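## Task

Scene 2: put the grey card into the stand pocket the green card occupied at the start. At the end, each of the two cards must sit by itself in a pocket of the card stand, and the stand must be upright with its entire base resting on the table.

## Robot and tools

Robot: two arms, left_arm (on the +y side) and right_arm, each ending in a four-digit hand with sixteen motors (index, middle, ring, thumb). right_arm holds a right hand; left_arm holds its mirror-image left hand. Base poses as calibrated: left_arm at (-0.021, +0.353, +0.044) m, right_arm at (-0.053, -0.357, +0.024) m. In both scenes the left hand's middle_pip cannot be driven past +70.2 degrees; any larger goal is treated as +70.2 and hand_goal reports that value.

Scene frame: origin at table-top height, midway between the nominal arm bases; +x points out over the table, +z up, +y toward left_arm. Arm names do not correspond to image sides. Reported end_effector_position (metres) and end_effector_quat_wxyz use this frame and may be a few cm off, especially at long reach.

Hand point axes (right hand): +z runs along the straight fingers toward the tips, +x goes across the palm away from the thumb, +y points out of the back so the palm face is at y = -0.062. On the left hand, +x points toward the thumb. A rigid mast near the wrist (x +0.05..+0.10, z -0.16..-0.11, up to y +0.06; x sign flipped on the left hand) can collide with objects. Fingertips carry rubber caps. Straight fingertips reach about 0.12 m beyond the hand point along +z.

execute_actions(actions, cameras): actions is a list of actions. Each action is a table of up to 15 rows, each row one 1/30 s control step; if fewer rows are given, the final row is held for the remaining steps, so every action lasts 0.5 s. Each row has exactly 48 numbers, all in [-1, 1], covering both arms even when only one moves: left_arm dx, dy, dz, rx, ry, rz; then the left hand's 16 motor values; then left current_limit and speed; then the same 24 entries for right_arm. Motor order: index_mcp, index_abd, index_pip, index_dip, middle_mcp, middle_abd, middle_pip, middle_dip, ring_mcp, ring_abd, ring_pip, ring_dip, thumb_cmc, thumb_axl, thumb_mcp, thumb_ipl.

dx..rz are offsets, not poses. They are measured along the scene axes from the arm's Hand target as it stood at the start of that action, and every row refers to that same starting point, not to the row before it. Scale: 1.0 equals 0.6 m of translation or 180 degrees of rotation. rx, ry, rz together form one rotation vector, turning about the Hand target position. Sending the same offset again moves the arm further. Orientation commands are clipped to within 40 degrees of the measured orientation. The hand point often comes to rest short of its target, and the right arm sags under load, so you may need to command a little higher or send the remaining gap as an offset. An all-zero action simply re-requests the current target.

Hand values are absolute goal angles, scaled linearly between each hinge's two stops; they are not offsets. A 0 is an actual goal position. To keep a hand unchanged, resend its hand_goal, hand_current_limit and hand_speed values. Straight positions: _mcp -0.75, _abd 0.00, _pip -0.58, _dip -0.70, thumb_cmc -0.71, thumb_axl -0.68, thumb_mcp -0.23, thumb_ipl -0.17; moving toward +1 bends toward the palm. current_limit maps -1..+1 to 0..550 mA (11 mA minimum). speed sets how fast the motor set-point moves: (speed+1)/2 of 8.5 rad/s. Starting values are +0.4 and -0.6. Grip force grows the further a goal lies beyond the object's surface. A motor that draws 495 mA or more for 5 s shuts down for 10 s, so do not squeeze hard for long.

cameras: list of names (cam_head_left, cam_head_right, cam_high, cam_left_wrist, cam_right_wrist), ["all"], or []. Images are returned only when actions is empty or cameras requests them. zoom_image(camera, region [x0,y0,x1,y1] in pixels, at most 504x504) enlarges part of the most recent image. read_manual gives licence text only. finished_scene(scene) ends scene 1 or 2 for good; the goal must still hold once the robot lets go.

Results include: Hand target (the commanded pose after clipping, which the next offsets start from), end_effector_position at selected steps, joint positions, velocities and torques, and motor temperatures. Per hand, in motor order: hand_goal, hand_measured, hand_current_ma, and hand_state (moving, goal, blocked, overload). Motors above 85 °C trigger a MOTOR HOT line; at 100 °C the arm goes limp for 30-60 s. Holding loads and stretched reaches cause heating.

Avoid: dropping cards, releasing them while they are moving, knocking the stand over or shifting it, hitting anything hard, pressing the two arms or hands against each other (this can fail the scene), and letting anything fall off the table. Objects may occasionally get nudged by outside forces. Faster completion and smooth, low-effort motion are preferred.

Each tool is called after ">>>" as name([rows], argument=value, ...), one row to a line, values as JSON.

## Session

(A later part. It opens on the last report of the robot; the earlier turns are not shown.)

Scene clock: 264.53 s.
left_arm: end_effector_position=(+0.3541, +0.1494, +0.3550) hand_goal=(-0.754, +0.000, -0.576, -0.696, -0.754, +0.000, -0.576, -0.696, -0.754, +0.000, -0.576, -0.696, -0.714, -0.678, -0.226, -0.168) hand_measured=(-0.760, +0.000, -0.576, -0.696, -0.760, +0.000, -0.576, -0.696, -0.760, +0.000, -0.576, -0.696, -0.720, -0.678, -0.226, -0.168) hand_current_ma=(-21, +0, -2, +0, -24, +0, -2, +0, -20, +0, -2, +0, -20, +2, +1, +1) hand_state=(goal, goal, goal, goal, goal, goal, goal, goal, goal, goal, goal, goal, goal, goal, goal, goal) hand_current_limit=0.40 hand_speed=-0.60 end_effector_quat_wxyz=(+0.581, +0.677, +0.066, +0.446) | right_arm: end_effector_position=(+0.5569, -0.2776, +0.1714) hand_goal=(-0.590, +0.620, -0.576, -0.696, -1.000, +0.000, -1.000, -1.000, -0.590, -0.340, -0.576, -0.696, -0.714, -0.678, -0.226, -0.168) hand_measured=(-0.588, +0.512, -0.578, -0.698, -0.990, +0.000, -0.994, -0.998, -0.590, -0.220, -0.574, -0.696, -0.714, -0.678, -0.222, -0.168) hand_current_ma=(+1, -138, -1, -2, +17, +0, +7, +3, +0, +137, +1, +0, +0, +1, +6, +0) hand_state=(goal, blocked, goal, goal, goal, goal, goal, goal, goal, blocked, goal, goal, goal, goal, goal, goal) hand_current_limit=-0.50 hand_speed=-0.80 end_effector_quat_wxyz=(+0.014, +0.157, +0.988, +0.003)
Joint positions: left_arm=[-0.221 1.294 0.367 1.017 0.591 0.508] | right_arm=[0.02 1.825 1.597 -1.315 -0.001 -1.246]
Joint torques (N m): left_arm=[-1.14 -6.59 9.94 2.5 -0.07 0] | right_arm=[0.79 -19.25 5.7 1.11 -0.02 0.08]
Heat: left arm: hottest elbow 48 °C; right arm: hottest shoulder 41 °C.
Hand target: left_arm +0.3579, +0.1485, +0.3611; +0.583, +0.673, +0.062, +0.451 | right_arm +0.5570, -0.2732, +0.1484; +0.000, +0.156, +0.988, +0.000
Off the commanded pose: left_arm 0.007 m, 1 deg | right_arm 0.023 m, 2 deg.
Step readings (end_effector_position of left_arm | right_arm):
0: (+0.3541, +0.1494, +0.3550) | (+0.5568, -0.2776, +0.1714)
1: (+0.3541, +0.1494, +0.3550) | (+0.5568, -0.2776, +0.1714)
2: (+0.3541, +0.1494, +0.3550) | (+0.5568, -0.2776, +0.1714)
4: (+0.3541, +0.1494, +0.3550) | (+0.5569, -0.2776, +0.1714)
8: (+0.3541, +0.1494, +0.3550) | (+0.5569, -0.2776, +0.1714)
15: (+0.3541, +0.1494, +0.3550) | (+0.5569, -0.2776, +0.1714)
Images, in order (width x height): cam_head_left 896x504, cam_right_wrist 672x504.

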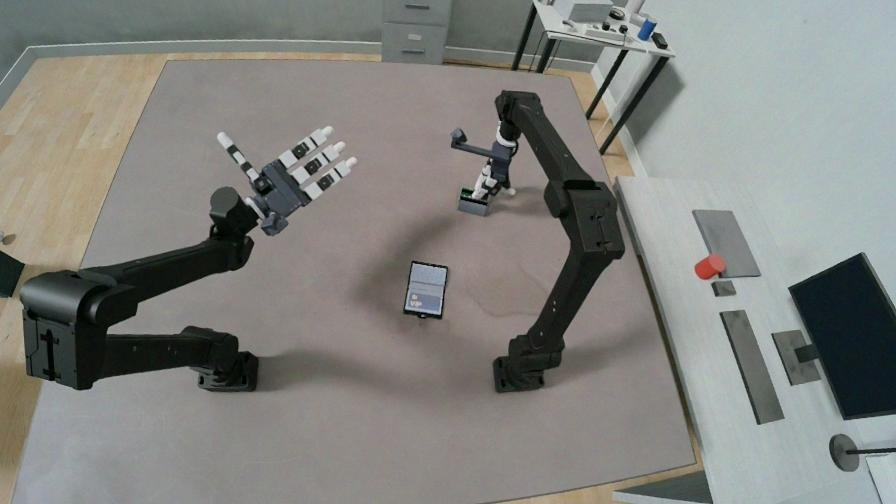

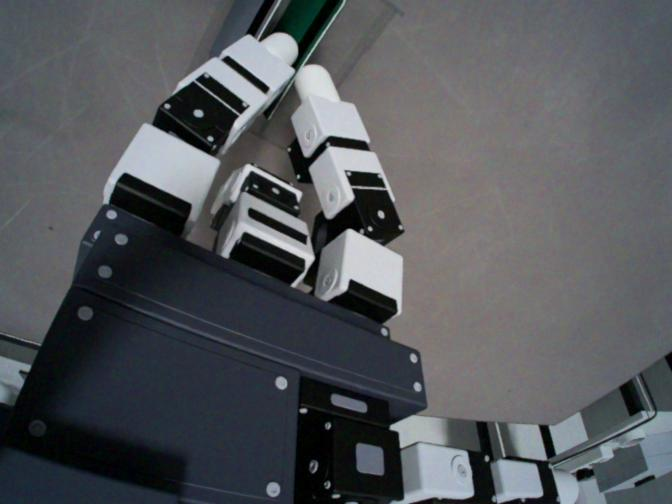

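>>> execute_actions([
  [[0,0,0,0,0,0,-0.754,0,-0.576,-0.696,-0.754,0,-0.576,-0.696,-0.754,0,-0.576,-0.696,-0.714,-0.678,-0.226,-0.168,0.4,-0.6,0.02,0.0,0.07,0,-0.018,0,-0.589,0.62,-0.576,-0.696,-1,0,-1,-1,-0.589,-0.4,-0.576,-0.696,-0.714,-0.678,-0.226,-0.168,-0.5,-0.8]],
], cameras=["cam_right_wrist","cam_head_left"])

>>> zoom_image(camera="cam_right_wrist", region=[180, 0, 400, 150])

>>> zoom_image(camera="cam_head_left", region=[445, 170, 505, 230])

Scene clock: 284.57 s.
left_arm: end_effector_position=(+0.3541, +0.1494, +0.3550) hand_goal=(-0.754, +0.000, -0.576, -0.696, -0.754, +0.000, -0.576, -0.696, -0.754, +0.000, -0.576, -0.696, -0.714, -0.678, -0.226, -0.168) hand_measured=(-0.760, +0.000, -0.576, -0.696, -0.760, +0.000, -0.576, -0.696, -0.760, +0.000, -0.576, -0.696, -0.720, -0.678, -0.226, -0.168) hand_current_ma=(-21, +0, -2, +0, -24, +0, -2, +0, -20, +0, -2, +0, -20, +2, +1, +1) hand_state=(goal, goal, goal, goal, goal, goal, goal, goal, goal, goal, goal, goal, goal, goal, goal, goal) hand_current_limit=0.40 hand_speed=-0.60 end_effector_quat_wxyz=(+0.581, +0.677, +0.066, +0.446) | right_arm: end_effector_position=(+0.5566, -0.2776, +0.1747) hand_goal=(-0.590, +0.620, -0.576, -0.696, -1.000, +0.000, -1.000, -1.000, -0.590, -0.400, -0.576, -0.696, -0.714, -0.678, -0.226, -0.168) hand_measured=(-0.588, +0.538, -0.578, -0.698, -0.990, +0.000, -0.994, -0.998, -0.590, -0.222, -0.574, -0.696, -0.714, -0.678, -0.222, -0.168) hand_current_ma=(+1, -137, -1, -2, +17, +0, +7, +3, +0, +137, +1, +0, +0, +1, +6, +0) hand_state=(goal, blocked, goal, goal, goal, goal, goal, goal, goal, blocked, goal, goal, goal, goal, goal, goal) hand_current_limit=-0.50 hand_speed=-0.80 end_effector_quat_wxyz=(+0.012, +0.157, +0.988, +0.002)
Joint positions: left_arm=[-0.221 1.294 0.367 1.017 0.591 0.508] | right_arm=[0.02 1.824 1.606 -1.328 -0.001 -1.246]
Joint torques (N m): left_arm=[-0.91 -6.36 9.81 2.45 -0.06 -0.01] | right_arm=[0.73 -21.83 9.48 0.24 -0.01 0.08]
Heat: left arm: hottest elbow 48 °C; right arm: hottest shoulder 41 °C.
Hand target: left_arm +0.3579, +0.1485, +0.3611; +0.583, +0.673, +0.062, +0.451 | right_arm +0.5689, -0.2733, +0.1905; +0.028, +0.156, +0.987, +0.005
Off the commanded pose: left_arm 0.007 m, 1 deg | right_arm 0.021 m, 2 deg.
Step readings (end_effector_position of left_arm | right_arm):
0: (+0.3541, +0.1494, +0.3550) | (+0.5569, -0.2776, +0.1714)
1: (+0.3541, +0.1494, +0.3550) | (+0.5569, -0.2776, +0.1714)
2: (+0.3541, +0.1494, +0.3550) | (+0.5569, -0.2776, +0.1714)
4: (+0.3541, +0.1494, +0.3550) | (+0.5568, -0.2776, +0.1719)
8: (+0.3541, +0.1494, +0.3550) | (+0.5569, -0.2776, +0.1731)
15: (+0.3541, +0.1494, +0.3550) | (+0.5566, -0.2776, +0.1745)
Images, in order (width x height): cam_head_left 896x504, cam_right_wrist 672x504.

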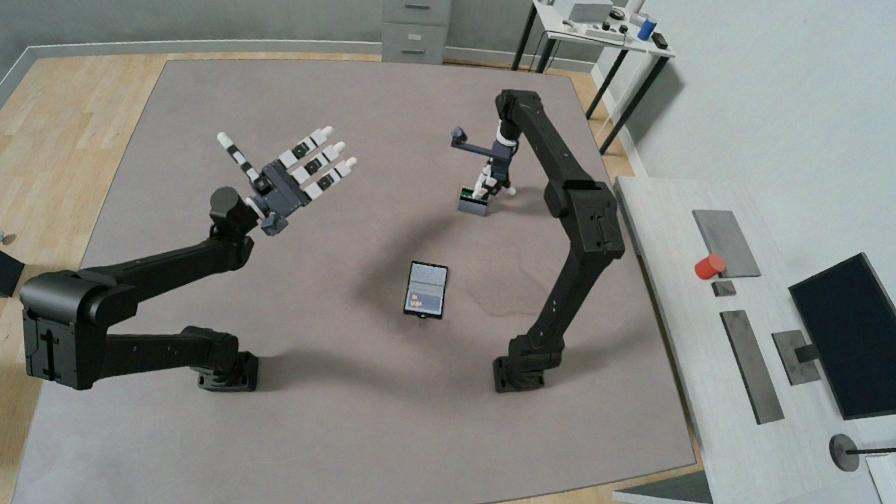

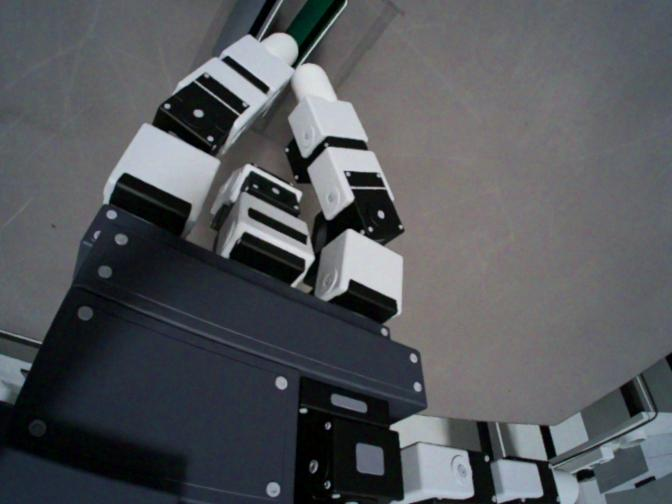

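Scaled by 2.291 from the camera's 672x504 image, which has a finer 960x720 frame.

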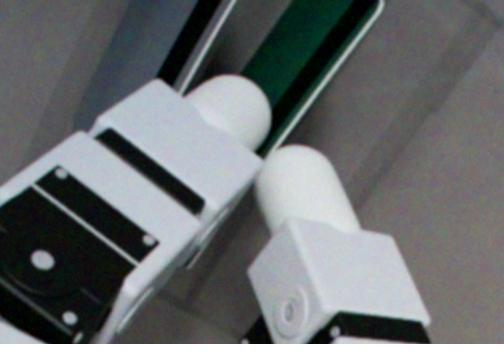

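Scaled by 8.400 from the camera's 896x504 image, which has a finer 1280x720 frame.

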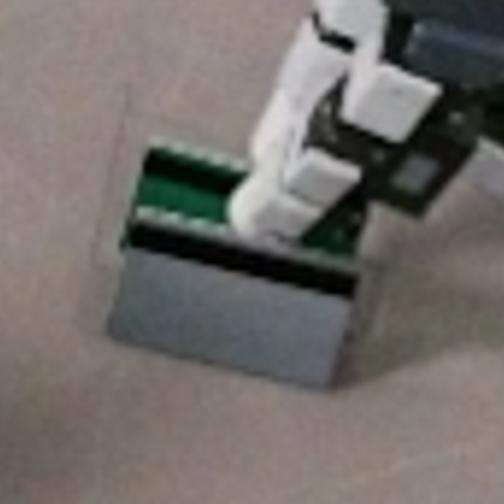

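>>> execute_actions([
  [[0,0,0,0,0,0,-0.754,0,-0.576,-0.696,-0.754,0,-0.576,-0.696,-0.754,0,-0.576,-0.696,-0.714,-0.678,-0.226,-0.168,0.4,-0.6,0.0,0.0,0.015,0,0,0,-0.589,0.64,-0.576,-0.696,-1,0,-1,-1,-0.589,-0.34,-0.576,-0.696,-0.714,-0.678,-0.226,-0.168,-0.5,-0.8]],
], cameras=["cam_right_wrist","cam_head_left"])

>>> zoom_image(camera="cam_right_wrist", region=[180, 0, 400, 150])

>>> zoom_image(camera="cam_head_left", region=[445, 170, 505, 230])

Scene clock: 288.60 s.
left_arm: end_effector_position=(+0.3541, +0.1494, +0.3550) hand_goal=(-0.754, +0.000, -0.576, -0.696, -0.754, +0.000, -0.576, -0.696, -0.754, +0.000, -0.576, -0.696, -0.714, -0.678, -0.226, -0.168) hand_measured=(-0.760, +0.000, -0.576, -0.696, -0.760, +0.000, -0.576, -0.696, -0.760, +0.000, -0.576, -0.696, -0.720, -0.678, -0.226, -0.168) hand_current_ma=(-21, +0, -2, +0, -24, +0, -2, +0, -20, +0, -2, +0, -20, +2, +1, +1) hand_state=(goal, goal, goal, goal, goal, goal, goal, goal, goal, goal, goal, goal, goal, goal, goal, goal) hand_current_limit=0.40 hand_speed=-0.60 end_effector_quat_wxyz=(+0.581, +0.677, +0.066, +0.446) | right_arm: end_effector_position=(+0.5563, -0.2776, +0.1800) hand_goal=(-0.590, +0.640, -0.576, -0.696, -1.000, +0.000, -1.000, -1.000, -0.590, -0.340, -0.576, -0.696, -0.714, -0.678, -0.226, -0.168) hand_measured=(-0.588, +0.562, -0.578, -0.698, -0.990, +0.000, -0.994, -0.998, -0.590, -0.232, -0.574, -0.696, -0.714, -0.678, -0.222, -0.168) hand_current_ma=(+1, -137, -1, -2, +17, +0, +7, +3, +0, +137, +1, +0, +0, +1, +6, +0) hand_state=(goal, blocked, goal, goal, goal, goal, goal, goal, goal, blocked, goal, goal, goal, goal, goal, goal) hand_current_limit=-0.50 hand_speed=-0.80 end_effector_quat_wxyz=(+0.009, +0.157, +0.988, +0.002)
Joint positions: left_arm=[-0.221 1.294 0.367 1.017 0.591 0.508] | right_arm=[0.02 1.824 1.621 -1.35 -0.001 -1.246]
Joint torques (N m): left_arm=[-1.03 -6.59 9.91 2.51 -0.05 0.02] | right_arm=[0.79 -22.18 9.7 0.1 0 0.08]
Heat: left arm: hottest elbow 48 °C; right arm: hottest shoulder 41 °C.
Hand target: left_arm +0.3579, +0.1485, +0.3611; +0.583, +0.673, +0.062, +0.451 | right_arm +0.5690, -0.2733, +0.1995; +0.028, +0.156, +0.987, +0.005
Off the commanded pose: left_arm 0.007 m, 1 deg | right_arm 0.024 m, 2 deg.
Step readings (end_effector_position of left_arm | right_arm):
0: (+0.3541, +0.1494, +0.3550) | (+0.5566, -0.2776, +0.1747)
1: (+0.3541, +0.1494, +0.3550) | (+0.5566, -0.2776, +0.1748)
2: (+0.3541, +0.1494, +0.3550) | (+0.5564, -0.2776, +0.1750)
4: (+0.3541, +0.1494, +0.3550) | (+0.5560, -0.2776, +0.1763)
8: (+0.3541, +0.1494, +0.3550) | (+0.5566, -0.2776, +0.1793)
15: (+0.3541, +0.1494, +0.3550) | (+0.5564, -0.2776, +0.1800)
Images, in order (width x height): cam_head_left 896x504, cam_right_wrist 672x504.

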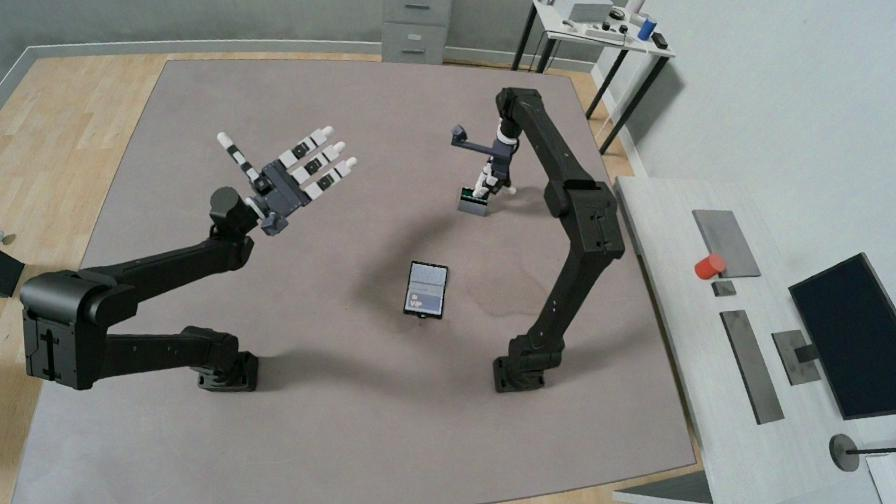

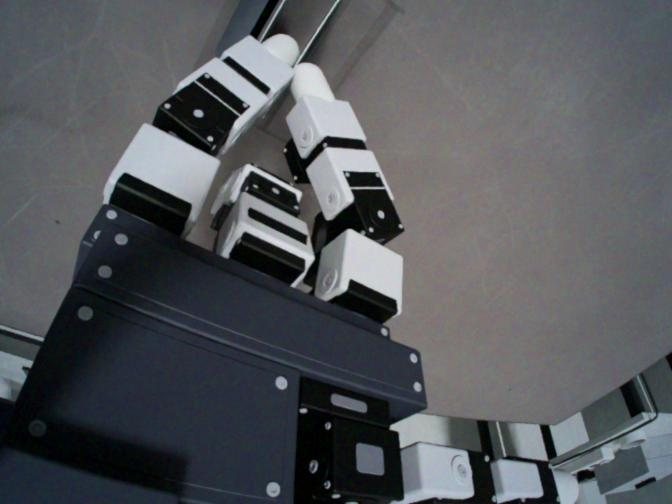

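Scaled by 2.291 from the camera's 672x504 image, which has a finer 960x720 frame.

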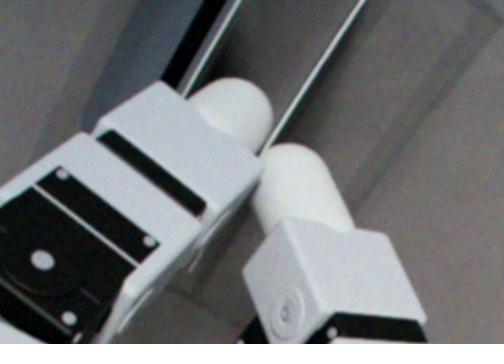

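Scaled by 8.400 from the camera's 896x504 image, which has a finer 1280x720 frame.

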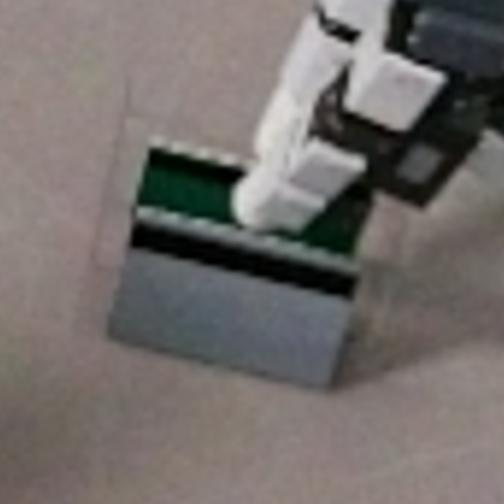

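>>> execute_actions([
  [[0,0,0,0,0,0,-0.754,0,-0.576,-0.696,-0.754,0,-0.576,-0.696,-0.754,0,-0.576,-0.696,-0.714,-0.678,-0.226,-0.168,0.4,-0.6,0.0,0.0,0.0,0,0,0,-0.589,0.38,-0.576,-0.696,-1,0,-1,-1,-0.589,-0.232,-0.576,-0.696,-0.714,-0.678,-0.226,-0.168,0.0,-0.8]],
  [[0,0,0,0,0,0,-0.754,0,-0.576,-0.696,-0.754,0,-0.576,-0.696,-0.754,0,-0.576,-0.696,-0.714,-0.678,-0.226,-0.168,0.4,-0.6,-0.04,0.0067,-0.02,0,0.018,0,-0.589,0.30,-0.576,-0.696,-1,0,-1,-1,-0.589,-0.36,-0.576,-0.696,-0.714,-0.678,-0.226,-0.168,-0.1,-0.8]],
], cameras=["cam_right_wrist","cam_head_left"])

>>> zoom_image(camera="cam_right_wrist", region=[180, 0, 400, 150])

>>> zoom_image(camera="cam_head_left", region=[445, 170, 505, 230])

Scene clock: 302.60 s.
left_arm: end_effector_position=(+0.3541, +0.1494, +0.3550) hand_goal=(-0.754, +0.000, -0.576, -0.696, -0.754, +0.000, -0.576, -0.696, -0.754, +0.000, -0.576, -0.696, -0.714, -0.678, -0.226, -0.168) hand_measured=(-0.760, +0.000, -0.576, -0.696, -0.760, +0.000, -0.576, -0.696, -0.760, +0.000, -0.576, -0.696, -0.720, -0.678, -0.226, -0.168) hand_current_ma=(-21, +0, -2, +0, -24, +0, -2, +0, -20, +0, -2, +0, -20, +2, +1, +1) hand_state=(goal, goal, goal, goal, goal, goal, goal, goal, goal, goal, goal, goal, goal, goal, goal, goal) hand_current_limit=0.40 hand_speed=-0.60 end_effector_quat_wxyz=(+0.581, +0.677, +0.066, +0.446) | right_arm: end_effector_position=(+0.5483, -0.2726, +0.1840) hand_goal=(-0.590, +0.300, -0.576, -0.696, -1.000, +0.000, -1.000, -1.000, -0.590, -0.360, -0.576, -0.696, -0.714, -0.678, -0.226, -0.168) hand_measured=(-0.588, +0.302, -0.578, -0.698, -0.990, +0.000, -0.994, -0.998, -0.590, -0.354, -0.574, -0.696, -0.714, -0.678, -0.222, -0.168) hand_current_ma=(+1, +1, -1, -2, +17, +0, +7, +3, +0, +7, +1, +0, +0, +1, +6, +0) hand_state=(goal, goal, goal, goal, goal, goal, goal, goal, goal, goal, goal, goal, goal, goal, goal, goal) hand_current_limit=-0.10 hand_speed=-0.80 end_effector_quat_wxyz=(+0.001, +0.154, +0.988, +0.000)
Joint positions: left_arm=[-0.221 1.294 0.367 1.017 0.591 0.508] | right_arm=[0.028 1.812 1.617 -1.373 -0.001 -1.242]
Joint torques (N m): left_arm=[-0.62 -6.48 9.89 2.51 -0.05 0.02] | right_arm=[0.67 -22.53 6.52 -0.01 -0.02 0.12]
Heat: left arm: hottest elbow 48 °C; right arm: hottest shoulder 42 °C.
Hand target: left_arm +0.3579, +0.1485, +0.3611; +0.583, +0.673, +0.062, +0.451 | right_arm +0.5451, -0.2691, +0.1875; +0.000, +0.156, +0.988, +0.000
Off the commanded pose: left_arm 0.007 m, 1 deg | right_arm 0.006 m, 0 deg.
Step readings (end_effector_position of left_arm | right_arm):
0: (+0.3541, +0.1494, +0.3550) | (+0.5563, -0.2776, +0.1800)
1: (+0.3541, +0.1494, +0.3550) | (+0.5563, -0.2776, +0.1800)
2: (+0.3541, +0.1494, +0.3550) | (+0.5563, -0.2776, +0.1800)
4: (+0.3541, +0.1494, +0.3550) | (+0.5563, -0.2776, +0.1800)
8: (+0.3541, +0.1494, +0.3550) | (+0.5563, -0.2776, +0.1800)
15: (+0.3541, +0.1494, +0.3550) | (+0.5563, -0.2776, +0.1800)
16: (+0.3541, +0.1494, +0.3550) | (+0.5562, -0.2776, +0.1800)
17: (+0.3541, +0.1494, +0.3550) | (+0.5558, -0.2774, +0.1799)
19: (+0.3541, +0.1494, +0.3550) | (+0.5539, -0.2770, +0.1798)
23: (+0.3541, +0.1494, +0.3550) | (+0.5510, -0.2748, +0.1811)
30: (+0.3541, +0.1494, +0.3550) | (+0.5485, -0.2726, +0.1843)
Images, in order (width x height): cam_head_left 896x504, cam_right_wrist 672x504.

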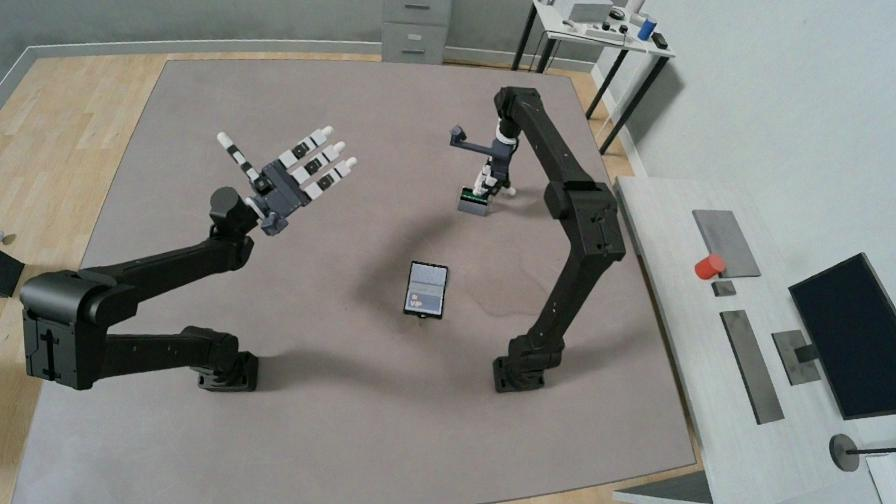

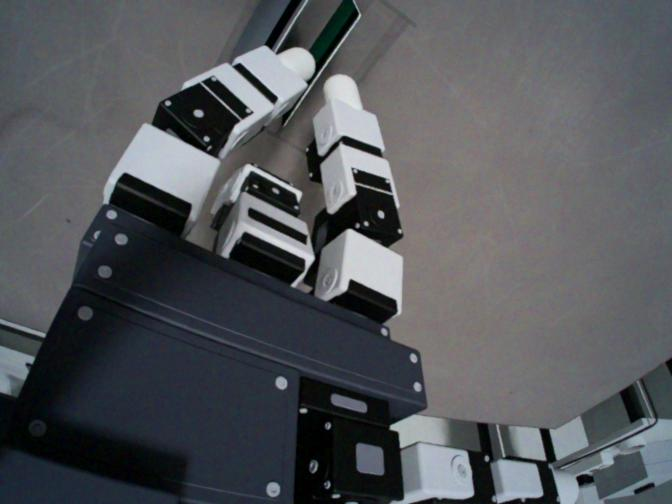

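Scaled by 2.291 from the camera's 672x504 image, which has a finer 960x720 frame.

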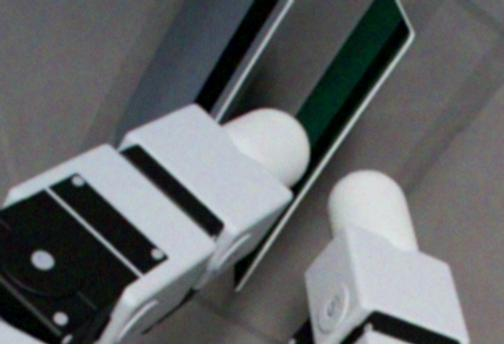

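Scaled by 8.400 from the camera's 896x504 image, which has a finer 1280x720 frame.

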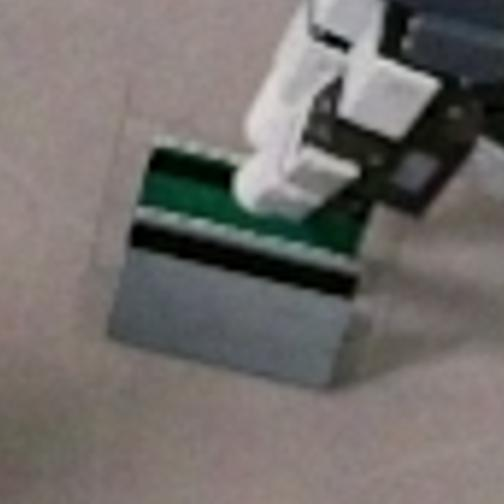

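>>> execute_actions([
  [[0,0,0,0,0,0,-0.754,0,-0.576,-0.696,-0.754,0,-0.576,-0.696,-0.754,0,-0.576,-0.696,-0.714,-0.678,-0.226,-0.168,0.4,-0.6,0.0067,0.0,-0.045,0,0,0,-0.589,0.30,-0.576,-0.696,-1,0,-1,-1,-0.589,-0.368,-0.576,-0.696,-0.714,-0.678,-0.226,-0.168,-0.2,-0.8]],
], cameras=["cam_right_wrist","cam_head_left"])

>>> zoom_image(camera="cam_right_wrist", region=[180, 0, 400, 150])

>>> zoom_image(camera="cam_head_left", region=[445, 170, 505, 230])

Scene clock: 312.80 s.
left_arm: end_effector_position=(+0.3541, +0.1494, +0.3550) hand_goal=(-0.754, +0.000, -0.576, -0.696, -0.754, +0.000, -0.576, -0.696, -0.754, +0.000, -0.576, -0.696, -0.714, -0.678, -0.226, -0.168) hand_measured=(-0.760, +0.000, -0.576, -0.696, -0.760, +0.000, -0.576, -0.696, -0.760, +0.000, -0.576, -0.696, -0.720, -0.678, -0.226, -0.168) hand_current_ma=(-21, +0, -2, +0, -24, +0, -2, +0, -20, +0, -2, +0, -20, +2, +1, +1) hand_state=(goal, goal, goal, goal, goal, goal, goal, goal, goal, goal, goal, goal, goal, goal, goal, goal) hand_current_limit=0.40 hand_speed=-0.60 end_effector_quat_wxyz=(+0.581, +0.677, +0.066, +0.446) | right_arm: end_effector_position=(+0.5474, -0.2726, +0.1712) hand_goal=(-0.590, +0.300, -0.576, -0.696, -1.000, +0.000, -1.000, -1.000, -0.590, -0.368, -0.576, -0.696, -0.714, -0.678, -0.226, -0.168) hand_measured=(-0.588, +0.302, -0.578, -0.698, -0.990, +0.000, -0.994, -0.998, -0.590, -0.368, -0.574, -0.696, -0.714, -0.678, -0.222, -0.168) hand_current_ma=(+1, +1, -1, -2, +17, +0, +7, +3, +0, +1, +1, +0, +0, +1, +6, +0) hand_state=(goal, goal, goal, goal, goal, goal, goal, goal, goal, goal, goal, goal, goal, goal, goal, goal) hand_current_limit=-0.20 hand_speed=-0.80 end_effector_quat_wxyz=(+0.006, +0.154, +0.988, +0.001)
Joint positions: left_arm=[-0.221 1.294 0.367 1.017 0.591 0.508] | right_arm=[0.028 1.811 1.58 -1.328 -0.001 -1.242]
Joint torques (N m): left_arm=[-0.91 -6.36 9.89 2.45 -0.06 0.01] | right_arm=[0.67 -20.07 6.37 0.77 -0.02 0.11]
Heat: left arm: hottest elbow 48 °C; right arm: hottest shoulder 44 °C.
Hand target: left_arm +0.3579, +0.1485, +0.3611; +0.583, +0.673, +0.062, +0.451 | right_arm +0.5490, -0.2691, +0.1606; +0.000, +0.156, +0.988, +0.000
Off the commanded pose: left_arm 0.007 m, 1 deg | right_arm 0.011 m, 1 deg.
Step readings (end_effector_position of left_arm | right_arm):
0: (+0.3541, +0.1494, +0.3550) | (+0.5481, -0.2726, +0.1839)
1: (+0.3541, +0.1494, +0.3550) | (+0.5480, -0.2726, +0.1837)
2: (+0.3541, +0.1494, +0.3550) | (+0.5478, -0.2726, +0.1830)
4: (+0.3541, +0.1494, +0.3550) | (+0.5476, -0.2726, +0.1797)
8: (+0.3541, +0.1494, +0.3550) | (+0.5456, -0.2726, +0.1717)
15: (+0.3541, +0.1494, +0.3550) | (+0.5473, -0.2726, +0.1712)
Images, in order (width x height): cam_head_left 896x504, cam_right_wrist 672x504.

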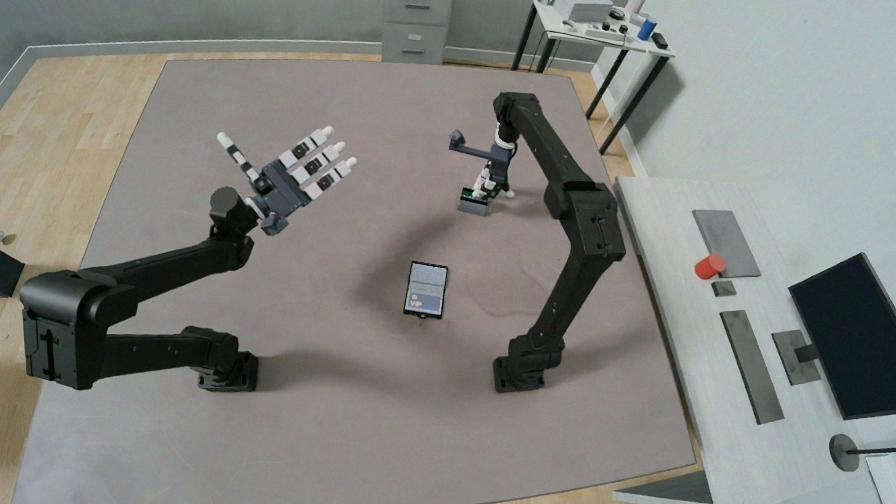

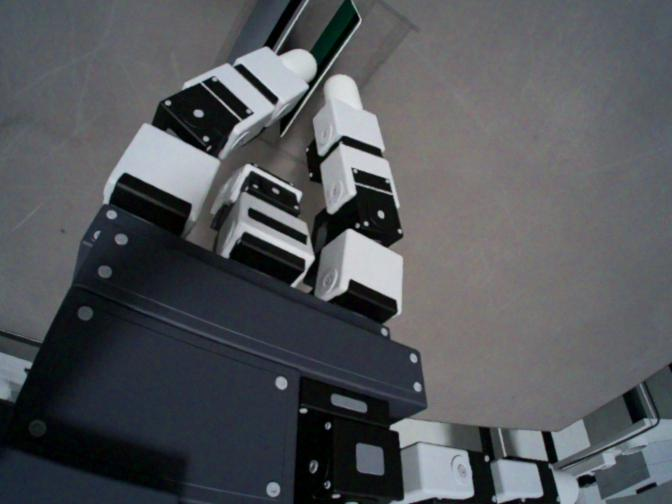

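Scaled by 2.291 from the camera's 672x504 image, which has a finer 960x720 frame.

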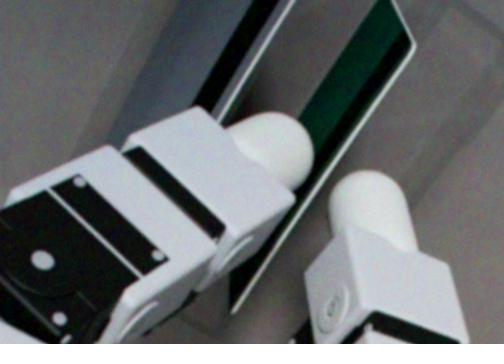

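Scaled by 8.400 from the camera's 896x504 image, which has a finer 1280x720 frame.

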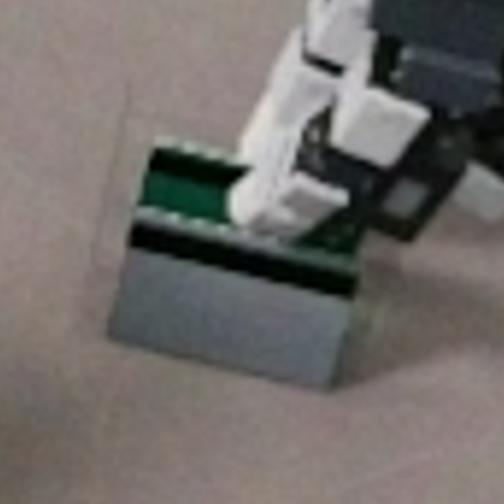

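>>> execute_actions([
  [[0,0,0,0,0,0,-0.754,0,-0.576,-0.696,-0.754,0,-0.576,-0.696,-0.754,0,-0.576,-0.696,-0.714,-0.678,-0.226,-0.168,0.4,-0.6,0.0,0.0,-0.0067,0,0,0,-0.589,0.34,-0.576,-0.696,-1,0,-1,-1,-0.589,-0.368,-0.576,-0.696,-0.714,-0.678,-0.226,-0.168,-0.3,-0.8]],
  [[0,0,0,0,0,0,-0.754,0,-0.576,-0.696,-0.754,0,-0.576,-0.696,-0.754,0,-0.576,-0.696,-0.714,-0.678,-0.226,-0.168,0.4,-0.6,0.0,0.0,0,0,0,0,-0.589,0.47,-0.576,-0.696,-1,0,-1,-1,-0.589,-0.44,-0.576,-0.696,-0.714,-0.678,-0.226,-0.168,-0.5,-0.8]],
], cameras=["cam_right_wrist","cam_head_left"])

>>> zoom_image(camera="cam_right_wrist", region=[180, 0, 400, 150])

>>> zoom_image(camera="cam_head_left", region=[445, 170, 505, 230])

Scene clock: 319.77 s.
left_arm: end_effector_position=(+0.3541, +0.1494, +0.3550) hand_goal=(-0.754, +0.000, -0.576, -0.696, -0.754, +0.000, -0.576, -0.696, -0.754, +0.000, -0.576, -0.696, -0.714, -0.678, -0.226, -0.168) hand_measured=(-0.760, +0.000, -0.576, -0.696, -0.760, +0.000, -0.576, -0.696, -0.760, +0.000, -0.576, -0.696, -0.720, -0.678, -0.226, -0.168) hand_current_ma=(-21, +0, -2, +0, -24, +0, -2, +0, -20, +0, -2, +0, -20, +2, +1, +1) hand_state=(goal, goal, goal, goal, goal, goal, goal, goal, goal, goal, goal, goal, goal, goal, goal, goal) hand_current_limit=0.40 hand_speed=-0.60 end_effector_quat_wxyz=(+0.581, +0.677, +0.066, +0.446) | right_arm: end_effector_position=(+0.5474, -0.2726, +0.1687) hand_goal=(-0.590, +0.470, -0.576, -0.696, -1.000, +0.000, -1.000, -1.000, -0.590, -0.440, -0.576, -0.696, -0.714, -0.678, -0.226, -0.168) hand_measured=(-0.588, +0.346, -0.578, -0.698, -0.990, +0.000, -0.994, -0.998, -0.590, -0.378, -0.574, -0.696, -0.714, -0.678, -0.222, -0.168) hand_current_ma=(+1, -138, -1, -2, +17, +0, +7, +3, +0, +137, +1, +0, +0, +1, +6, +0) hand_state=(goal, blocked, goal, goal, goal, goal, goal, goal, goal, blocked, goal, goal, goal, goal, goal, goal) hand_current_limit=-0.50 hand_speed=-0.80 end_effector_quat_wxyz=(+0.007, +0.154, +0.988, +0.001)
Joint positions: left_arm=[-0.221 1.294 0.367 1.017 0.591 0.508] | right_arm=[0.028 1.811 1.573 -1.318 -0.001 -1.242]
Joint torques (N m): left_arm=[-0.85 -6.77 9.89 2.51 -0.07 0] | right_arm=[0.67 -19.96 6.31 0.73 -0.02 0.11]
Heat: left arm: hottest elbow 48 °C; right arm: hottest shoulder 44 °C.
Hand target: left_arm +0.3579, +0.1485, +0.3611; +0.583, +0.673, +0.062, +0.451 | right_arm +0.5489, -0.2691, +0.1565; +0.000, +0.156, +0.988, +0.000
Off the commanded pose: left_arm 0.007 m, 1 deg | right_arm 0.013 m, 1 deg.
Step readings (end_effector_position of left_arm | right_arm):
0: (+0.3541, +0.1494, +0.3550) | (+0.5474, -0.2726, +0.1712)
1: (+0.3541, +0.1494, +0.3550) | (+0.5475, -0.2726, +0.1712)
2: (+0.3541, +0.1494, +0.3550) | (+0.5474, -0.2726, +0.1711)
4: (+0.3541, +0.1494, +0.3550) | (+0.5479, -0.2726, +0.1707)
8: (+0.3541, +0.1494, +0.3550) | (+0.5474, -0.2726, +0.1691)
15: (+0.3541, +0.1494, +0.3550) | (+0.5473, -0.2726, +0.1686)
16: (+0.3541, +0.1494, +0.3550) | (+0.5474, -0.2726, +0.1687)
17: (+0.3541, +0.1494, +0.3550) | (+0.5474, -0.2726, +0.1687)
19: (+0.3541, +0.1494, +0.3550) | (+0.5474, -0.2726, +0.1687)
23: (+0.3541, +0.1494, +0.3550) | (+0.5474, -0.2726, +0.1687)
30: (+0.3541, +0.1494, +0.3550) | (+0.5474, -0.2726, +0.1687)
Images, in order (width x height): cam_head_left 896x504, cam_right_wrist 672x504.

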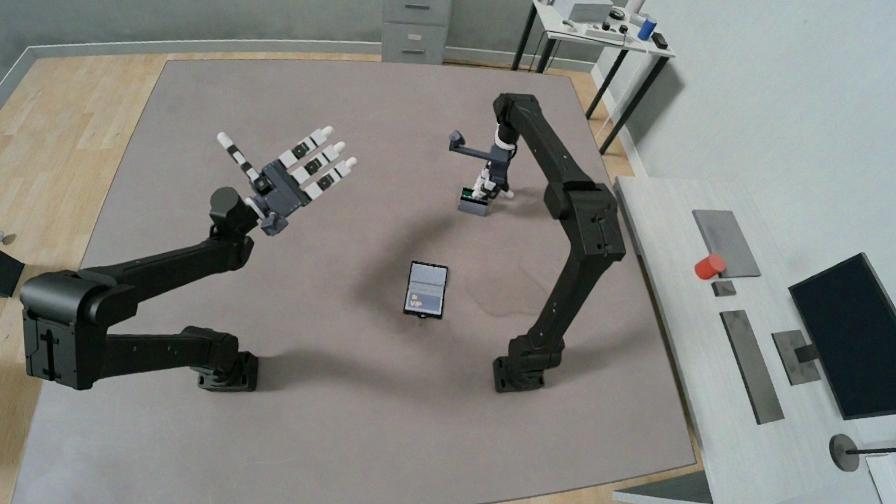

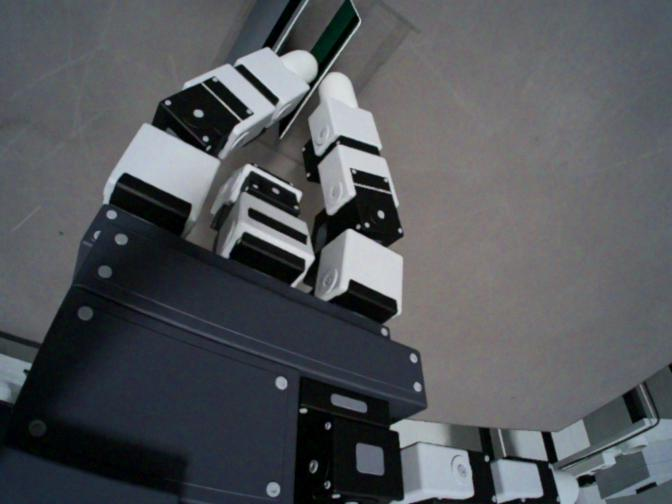

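Scaled by 2.291 from the camera's 672x504 image, which has a finer 960x720 frame.

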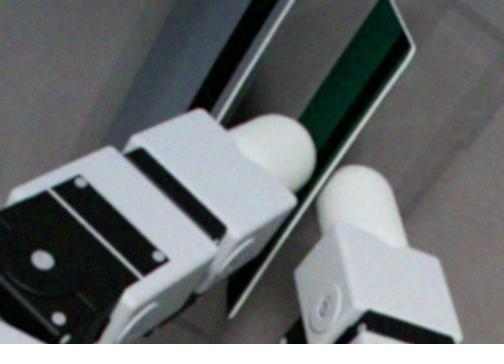

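Scaled by 8.400 from the camera's 896x504 image, which has a finer 1280x720 frame.

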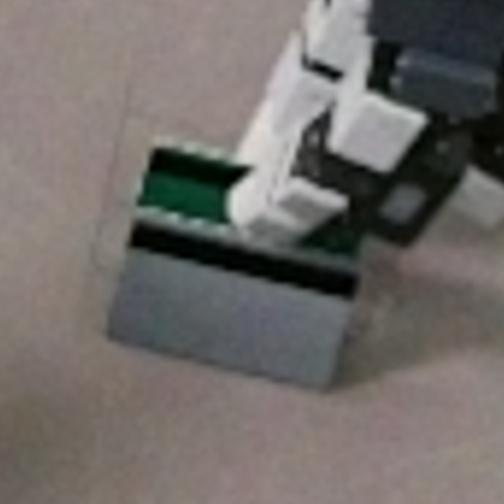

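>>> execute_actions([
  [[0,0,0,0,0,0,-0.754,0,-0.576,-0.696,-0.754,0,-0.576,-0.696,-0.754,0,-0.576,-0.696,-0.714,-0.678,-0.226,-0.168,0.4,-0.6,0.02,0.0,0.06,0,-0.018,0,-0.589,0.47,-0.576,-0.696,-1,0,-1,-1,-0.589,-0.46,-0.576,-0.696,-0.714,-0.678,-0.226,-0.168,-0.6,-0.8]],
], cameras=["cam_right_wrist","cam_head_left"])

>>> zoom_image(camera="cam_right_wrist", region=[180, 0, 400, 150])

>>> zoom_image(camera="cam_head_left", region=[445, 170, 505, 230])

Scene clock: 325.17 s.
left_arm: end_effector_position=(+0.3541, +0.1494, +0.3550) hand_goal=(-0.754, +0.000, -0.576, -0.696, -0.754, +0.000, -0.576, -0.696, -0.754, +0.000, -0.576, -0.696, -0.714, -0.678, -0.226, -0.168) hand_measured=(-0.760, +0.000, -0.576, -0.696, -0.760, +0.000, -0.576, -0.696, -0.760, +0.000, -0.576, -0.696, -0.720, -0.678, -0.226, -0.168) hand_current_ma=(-21, +0, -2, +0, -24, +0, -2, +0, -20, +0, -2, +0, -20, +2, +1, +1) hand_state=(goal, goal, goal, goal, goal, goal, goal, goal, goal, goal, goal, goal, goal, goal, goal, goal) hand_current_limit=0.40 hand_speed=-0.60 end_effector_quat_wxyz=(+0.581, +0.677, +0.066, +0.446) | right_arm: end_effector_position=(+0.5470, -0.2726, +0.1693) hand_goal=(-0.590, +0.470, -0.576, -0.696, -1.000, +0.000, -1.000, -1.000, -0.590, -0.460, -0.576, -0.696, -0.714, -0.678, -0.226, -0.168) hand_measured=(-0.590, +0.346, -0.578, -0.698, -0.990, +0.000, -0.994, -0.998, -0.590, -0.378, -0.576, -0.696, -0.714, -0.678, -0.222, -0.168) hand_current_ma=(+1, -110, -1, -2, +17, +0, +7, +3, +0, +110, +1, +0, +0, +1, +6, +0) hand_state=(goal, blocked, goal, goal, goal, goal, goal, goal, goal, blocked, goal, goal, goal, goal, goal, goal) hand_current_limit=-0.60 hand_speed=-0.80 end_effector_quat_wxyz=(+0.006, +0.154, +0.988, +0.001)
Joint positions: left_arm=[-0.221 1.294 0.367 1.017 0.591 0.508] | right_arm=[0.028 1.811 1.575 -1.322 -0.001 -1.242]
Joint torques (N m): left_arm=[-0.97 -6.42 9.91 2.47 -0.07 0.01] | right_arm=[0.73 -22.42 9.78 0.02 0.01 0.1]
Heat: left arm: hottest elbow 48 °C; right arm: hottest shoulder 44 °C.
Hand target: left_arm +0.3579, +0.1485, +0.3611; +0.583, +0.673, +0.062, +0.451 | right_arm +0.5609, -0.2691, +0.1925; +0.028, +0.156, +0.987, +0.005
Off the commanded pose: left_arm 0.007 m, 1 deg | right_arm 0.027 m, 3 deg.
Step readings (end_effector_position of left_arm | right_arm):
0: (+0.3541, +0.1494, +0.3550) | (+0.5474, -0.2726, +0.1687)
1: (+0.3541, +0.1494, +0.3550) | (+0.5474, -0.2726, +0.1687)
2: (+0.3541, +0.1494, +0.3550) | (+0.5474, -0.2726, +0.1687)
4: (+0.3541, +0.1494, +0.3550) | (+0.5474, -0.2726, +0.1687)
8: (+0.3541, +0.1494, +0.3550) | (+0.5473, -0.2726, +0.1688)
15: (+0.3541, +0.1494, +0.3550) | (+0.5471, -0.2726, +0.1693)
Images, in order (width x height): cam_head_left 896x504, cam_right_wrist 672x504.

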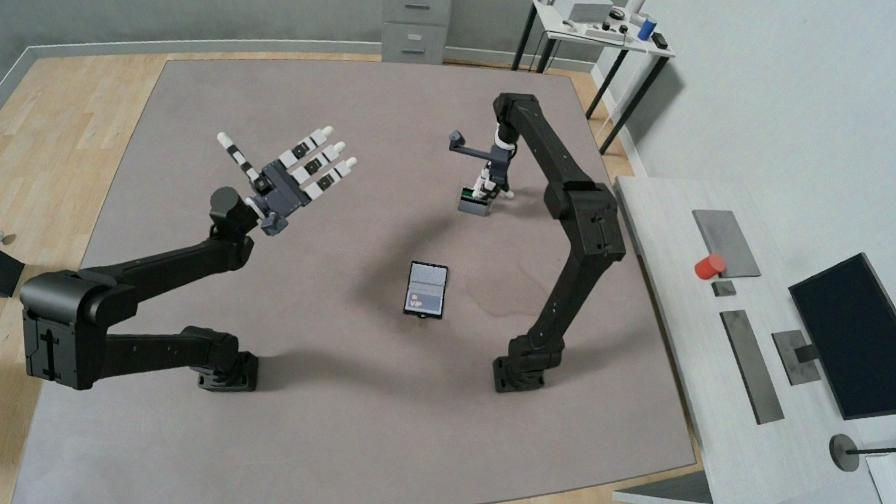

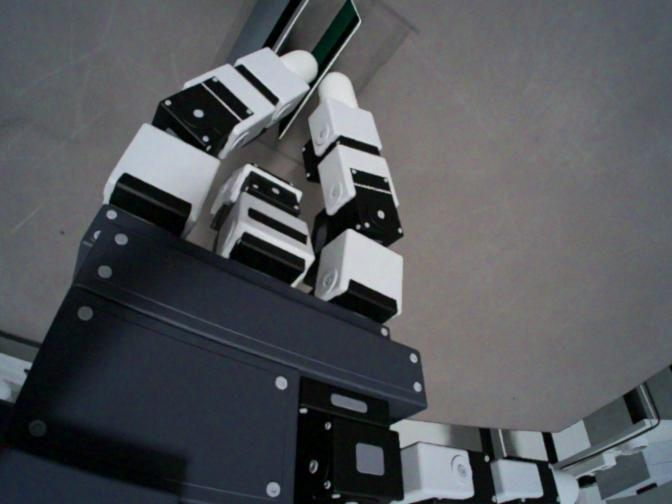

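Scaled by 2.291 from the camera's 672x504 image, which has a finer 960x720 frame.

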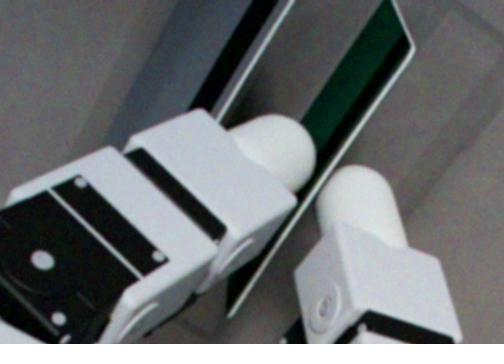

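Scaled by 8.400 from the camera's 896x504 image, which has a finer 1280x720 frame.

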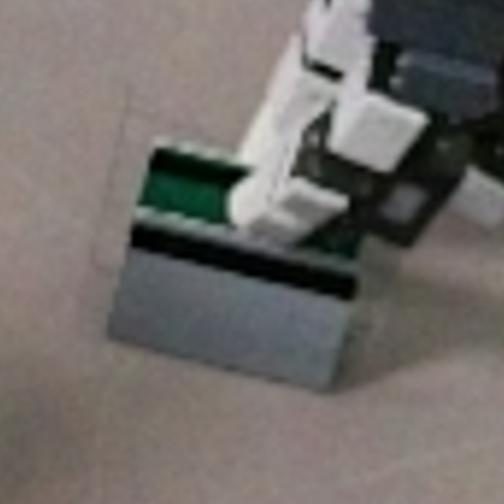

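>>> execute_actions([
  [[0,0,0,0,0,0,-0.754,0,-0.576,-0.696,-0.754,0,-0.576,-0.696,-0.754,0,-0.576,-0.696,-0.714,-0.678,-0.226,-0.168,0.4,-0.6,0.0,0.0,0.0133,0,0,0,-0.589,0.47,-0.576,-0.696,-1,0,-1,-1,-0.589,-0.46,-0.576,-0.696,-0.714,-0.678,-0.226,-0.168,-0.6,-0.8]],
], cameras=["cam_right_wrist","cam_head_left"])

>>> zoom_image(camera="cam_right_wrist", region=[180, 0, 400, 150])

>>> zoom_image(camera="cam_head_left", region=[445, 170, 505, 230])

Scene clock: 328.97 s.
left_arm: end_effector_position=(+0.3541, +0.1494, +0.3550) hand_goal=(-0.754, +0.000, -0.576, -0.696, -0.754, +0.000, -0.576, -0.696, -0.754, +0.000, -0.576, -0.696, -0.714, -0.678, -0.226, -0.168) hand_measured=(-0.760, +0.000, -0.576, -0.696, -0.760, +0.000, -0.576, -0.696, -0.760, +0.000, -0.576, -0.696, -0.720, -0.678, -0.226, -0.168) hand_current_ma=(-21, +0, -2, +0, -24, +0, -2, +0, -20, +0, -2, +0, -20, +2, +1, +1) hand_state=(goal, goal, goal, goal, goal, goal, goal, goal, goal, goal, goal, goal, goal, goal, goal, goal) hand_current_limit=0.40 hand_speed=-0.60 end_effector_quat_wxyz=(+0.581, +0.677, +0.066, +0.446) | right_arm: end_effector_position=(+0.5475, -0.2726, +0.1749) hand_goal=(-0.590, +0.470, -0.576, -0.696, -1.000, +0.000, -1.000, -1.000, -0.590, -0.460, -0.576, -0.696, -0.714, -0.678, -0.226, -0.168) hand_measured=(-0.590, +0.346, -0.578, -0.698, -0.990, +0.000, -0.994, -0.998, -0.592, -0.378, -0.576, -0.696, -0.714, -0.678, -0.222, -0.168) hand_current_ma=(+0, -110, -1, -2, +17, +0, +7, +3, -1, +110, +0, +0, +0, +1, +6, +0) hand_state=(goal, blocked, goal, goal, goal, goal, goal, goal, goal, blocked, goal, goal, goal, goal, goal, goal) hand_current_limit=-0.60 hand_speed=-0.80 end_effector_quat_wxyz=(+0.004, +0.154, +0.988, +0.001)
Joint positions: left_arm=[-0.221 1.294 0.367 1.017 0.591 0.508] | right_arm=[0.028 1.811 1.59 -1.341 -0.001 -1.242]
Joint torques (N m): left_arm=[-0.91 -6.53 9.88 2.45 -0.07 0.02] | right_arm=[0.73 -22.71 9.83 -0.12 0.02 0.11]
Heat: left arm: hottest elbow 48 °C; right arm: hottest shoulder 44 °C.
Hand target: left_arm +0.3579, +0.1485, +0.3611; +0.583, +0.673, +0.062, +0.451 | right_arm +0.5610, -0.2691, +0.2006; +0.028, +0.156, +0.987, +0.005
Off the commanded pose: left_arm 0.007 m, 1 deg | right_arm 0.029 m, 3 deg.
Step readings (end_effector_position of left_arm | right_arm):
0: (+0.3541, +0.1494, +0.3550) | (+0.5470, -0.2726, +0.1693)
1: (+0.3541, +0.1494, +0.3550) | (+0.5471, -0.2726, +0.1694)
2: (+0.3541, +0.1494, +0.3550) | (+0.5469, -0.2726, +0.1696)
4: (+0.3541, +0.1494, +0.3550) | (+0.5465, -0.2726, +0.1708)
8: (+0.3541, +0.1494, +0.3550) | (+0.5471, -0.2726, +0.1736)
15: (+0.3541, +0.1494, +0.3550) | (+0.5475, -0.2726, +0.1748)
Images, in order (width x height): cam_head_left 896x504, cam_right_wrist 672x504.

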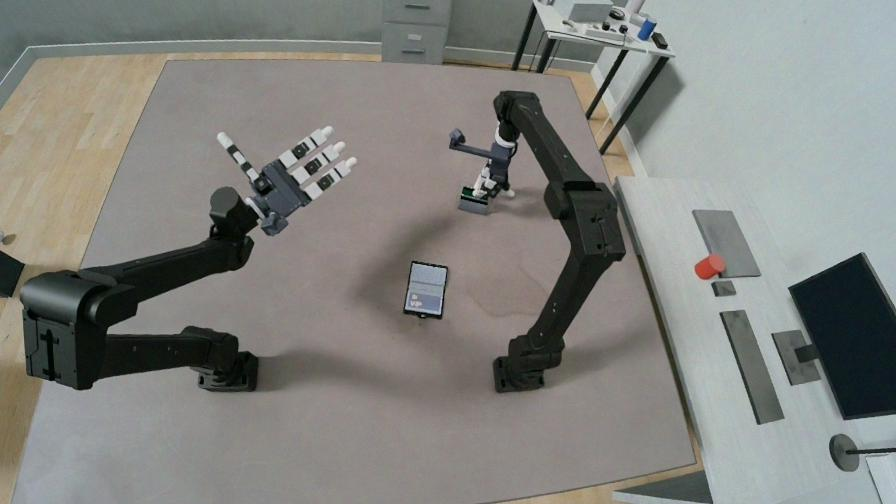

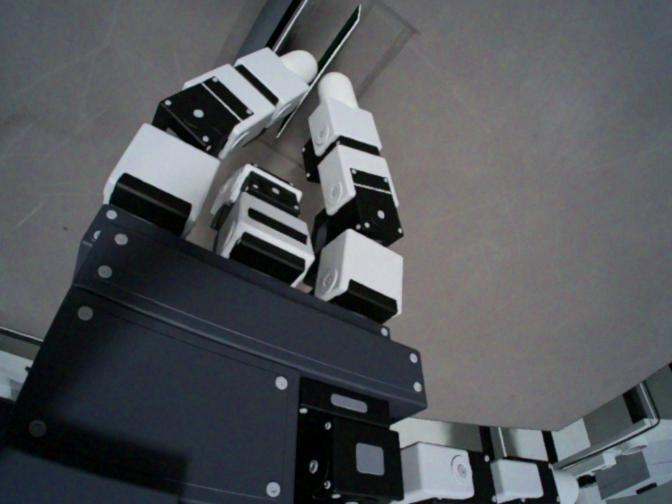

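Scaled by 2.291 from the camera's 672x504 image, which has a finer 960x720 frame.

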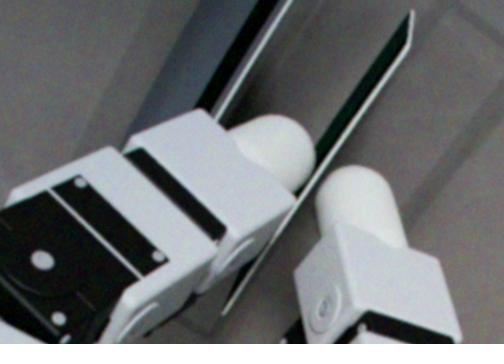

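Scaled by 8.400 from the camera's 896x504 image, which has a finer 1280x720 frame.

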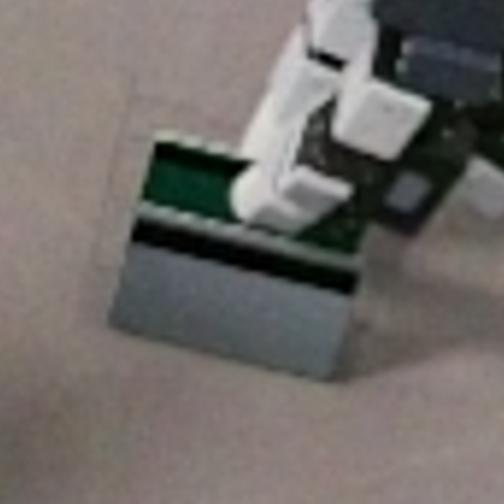

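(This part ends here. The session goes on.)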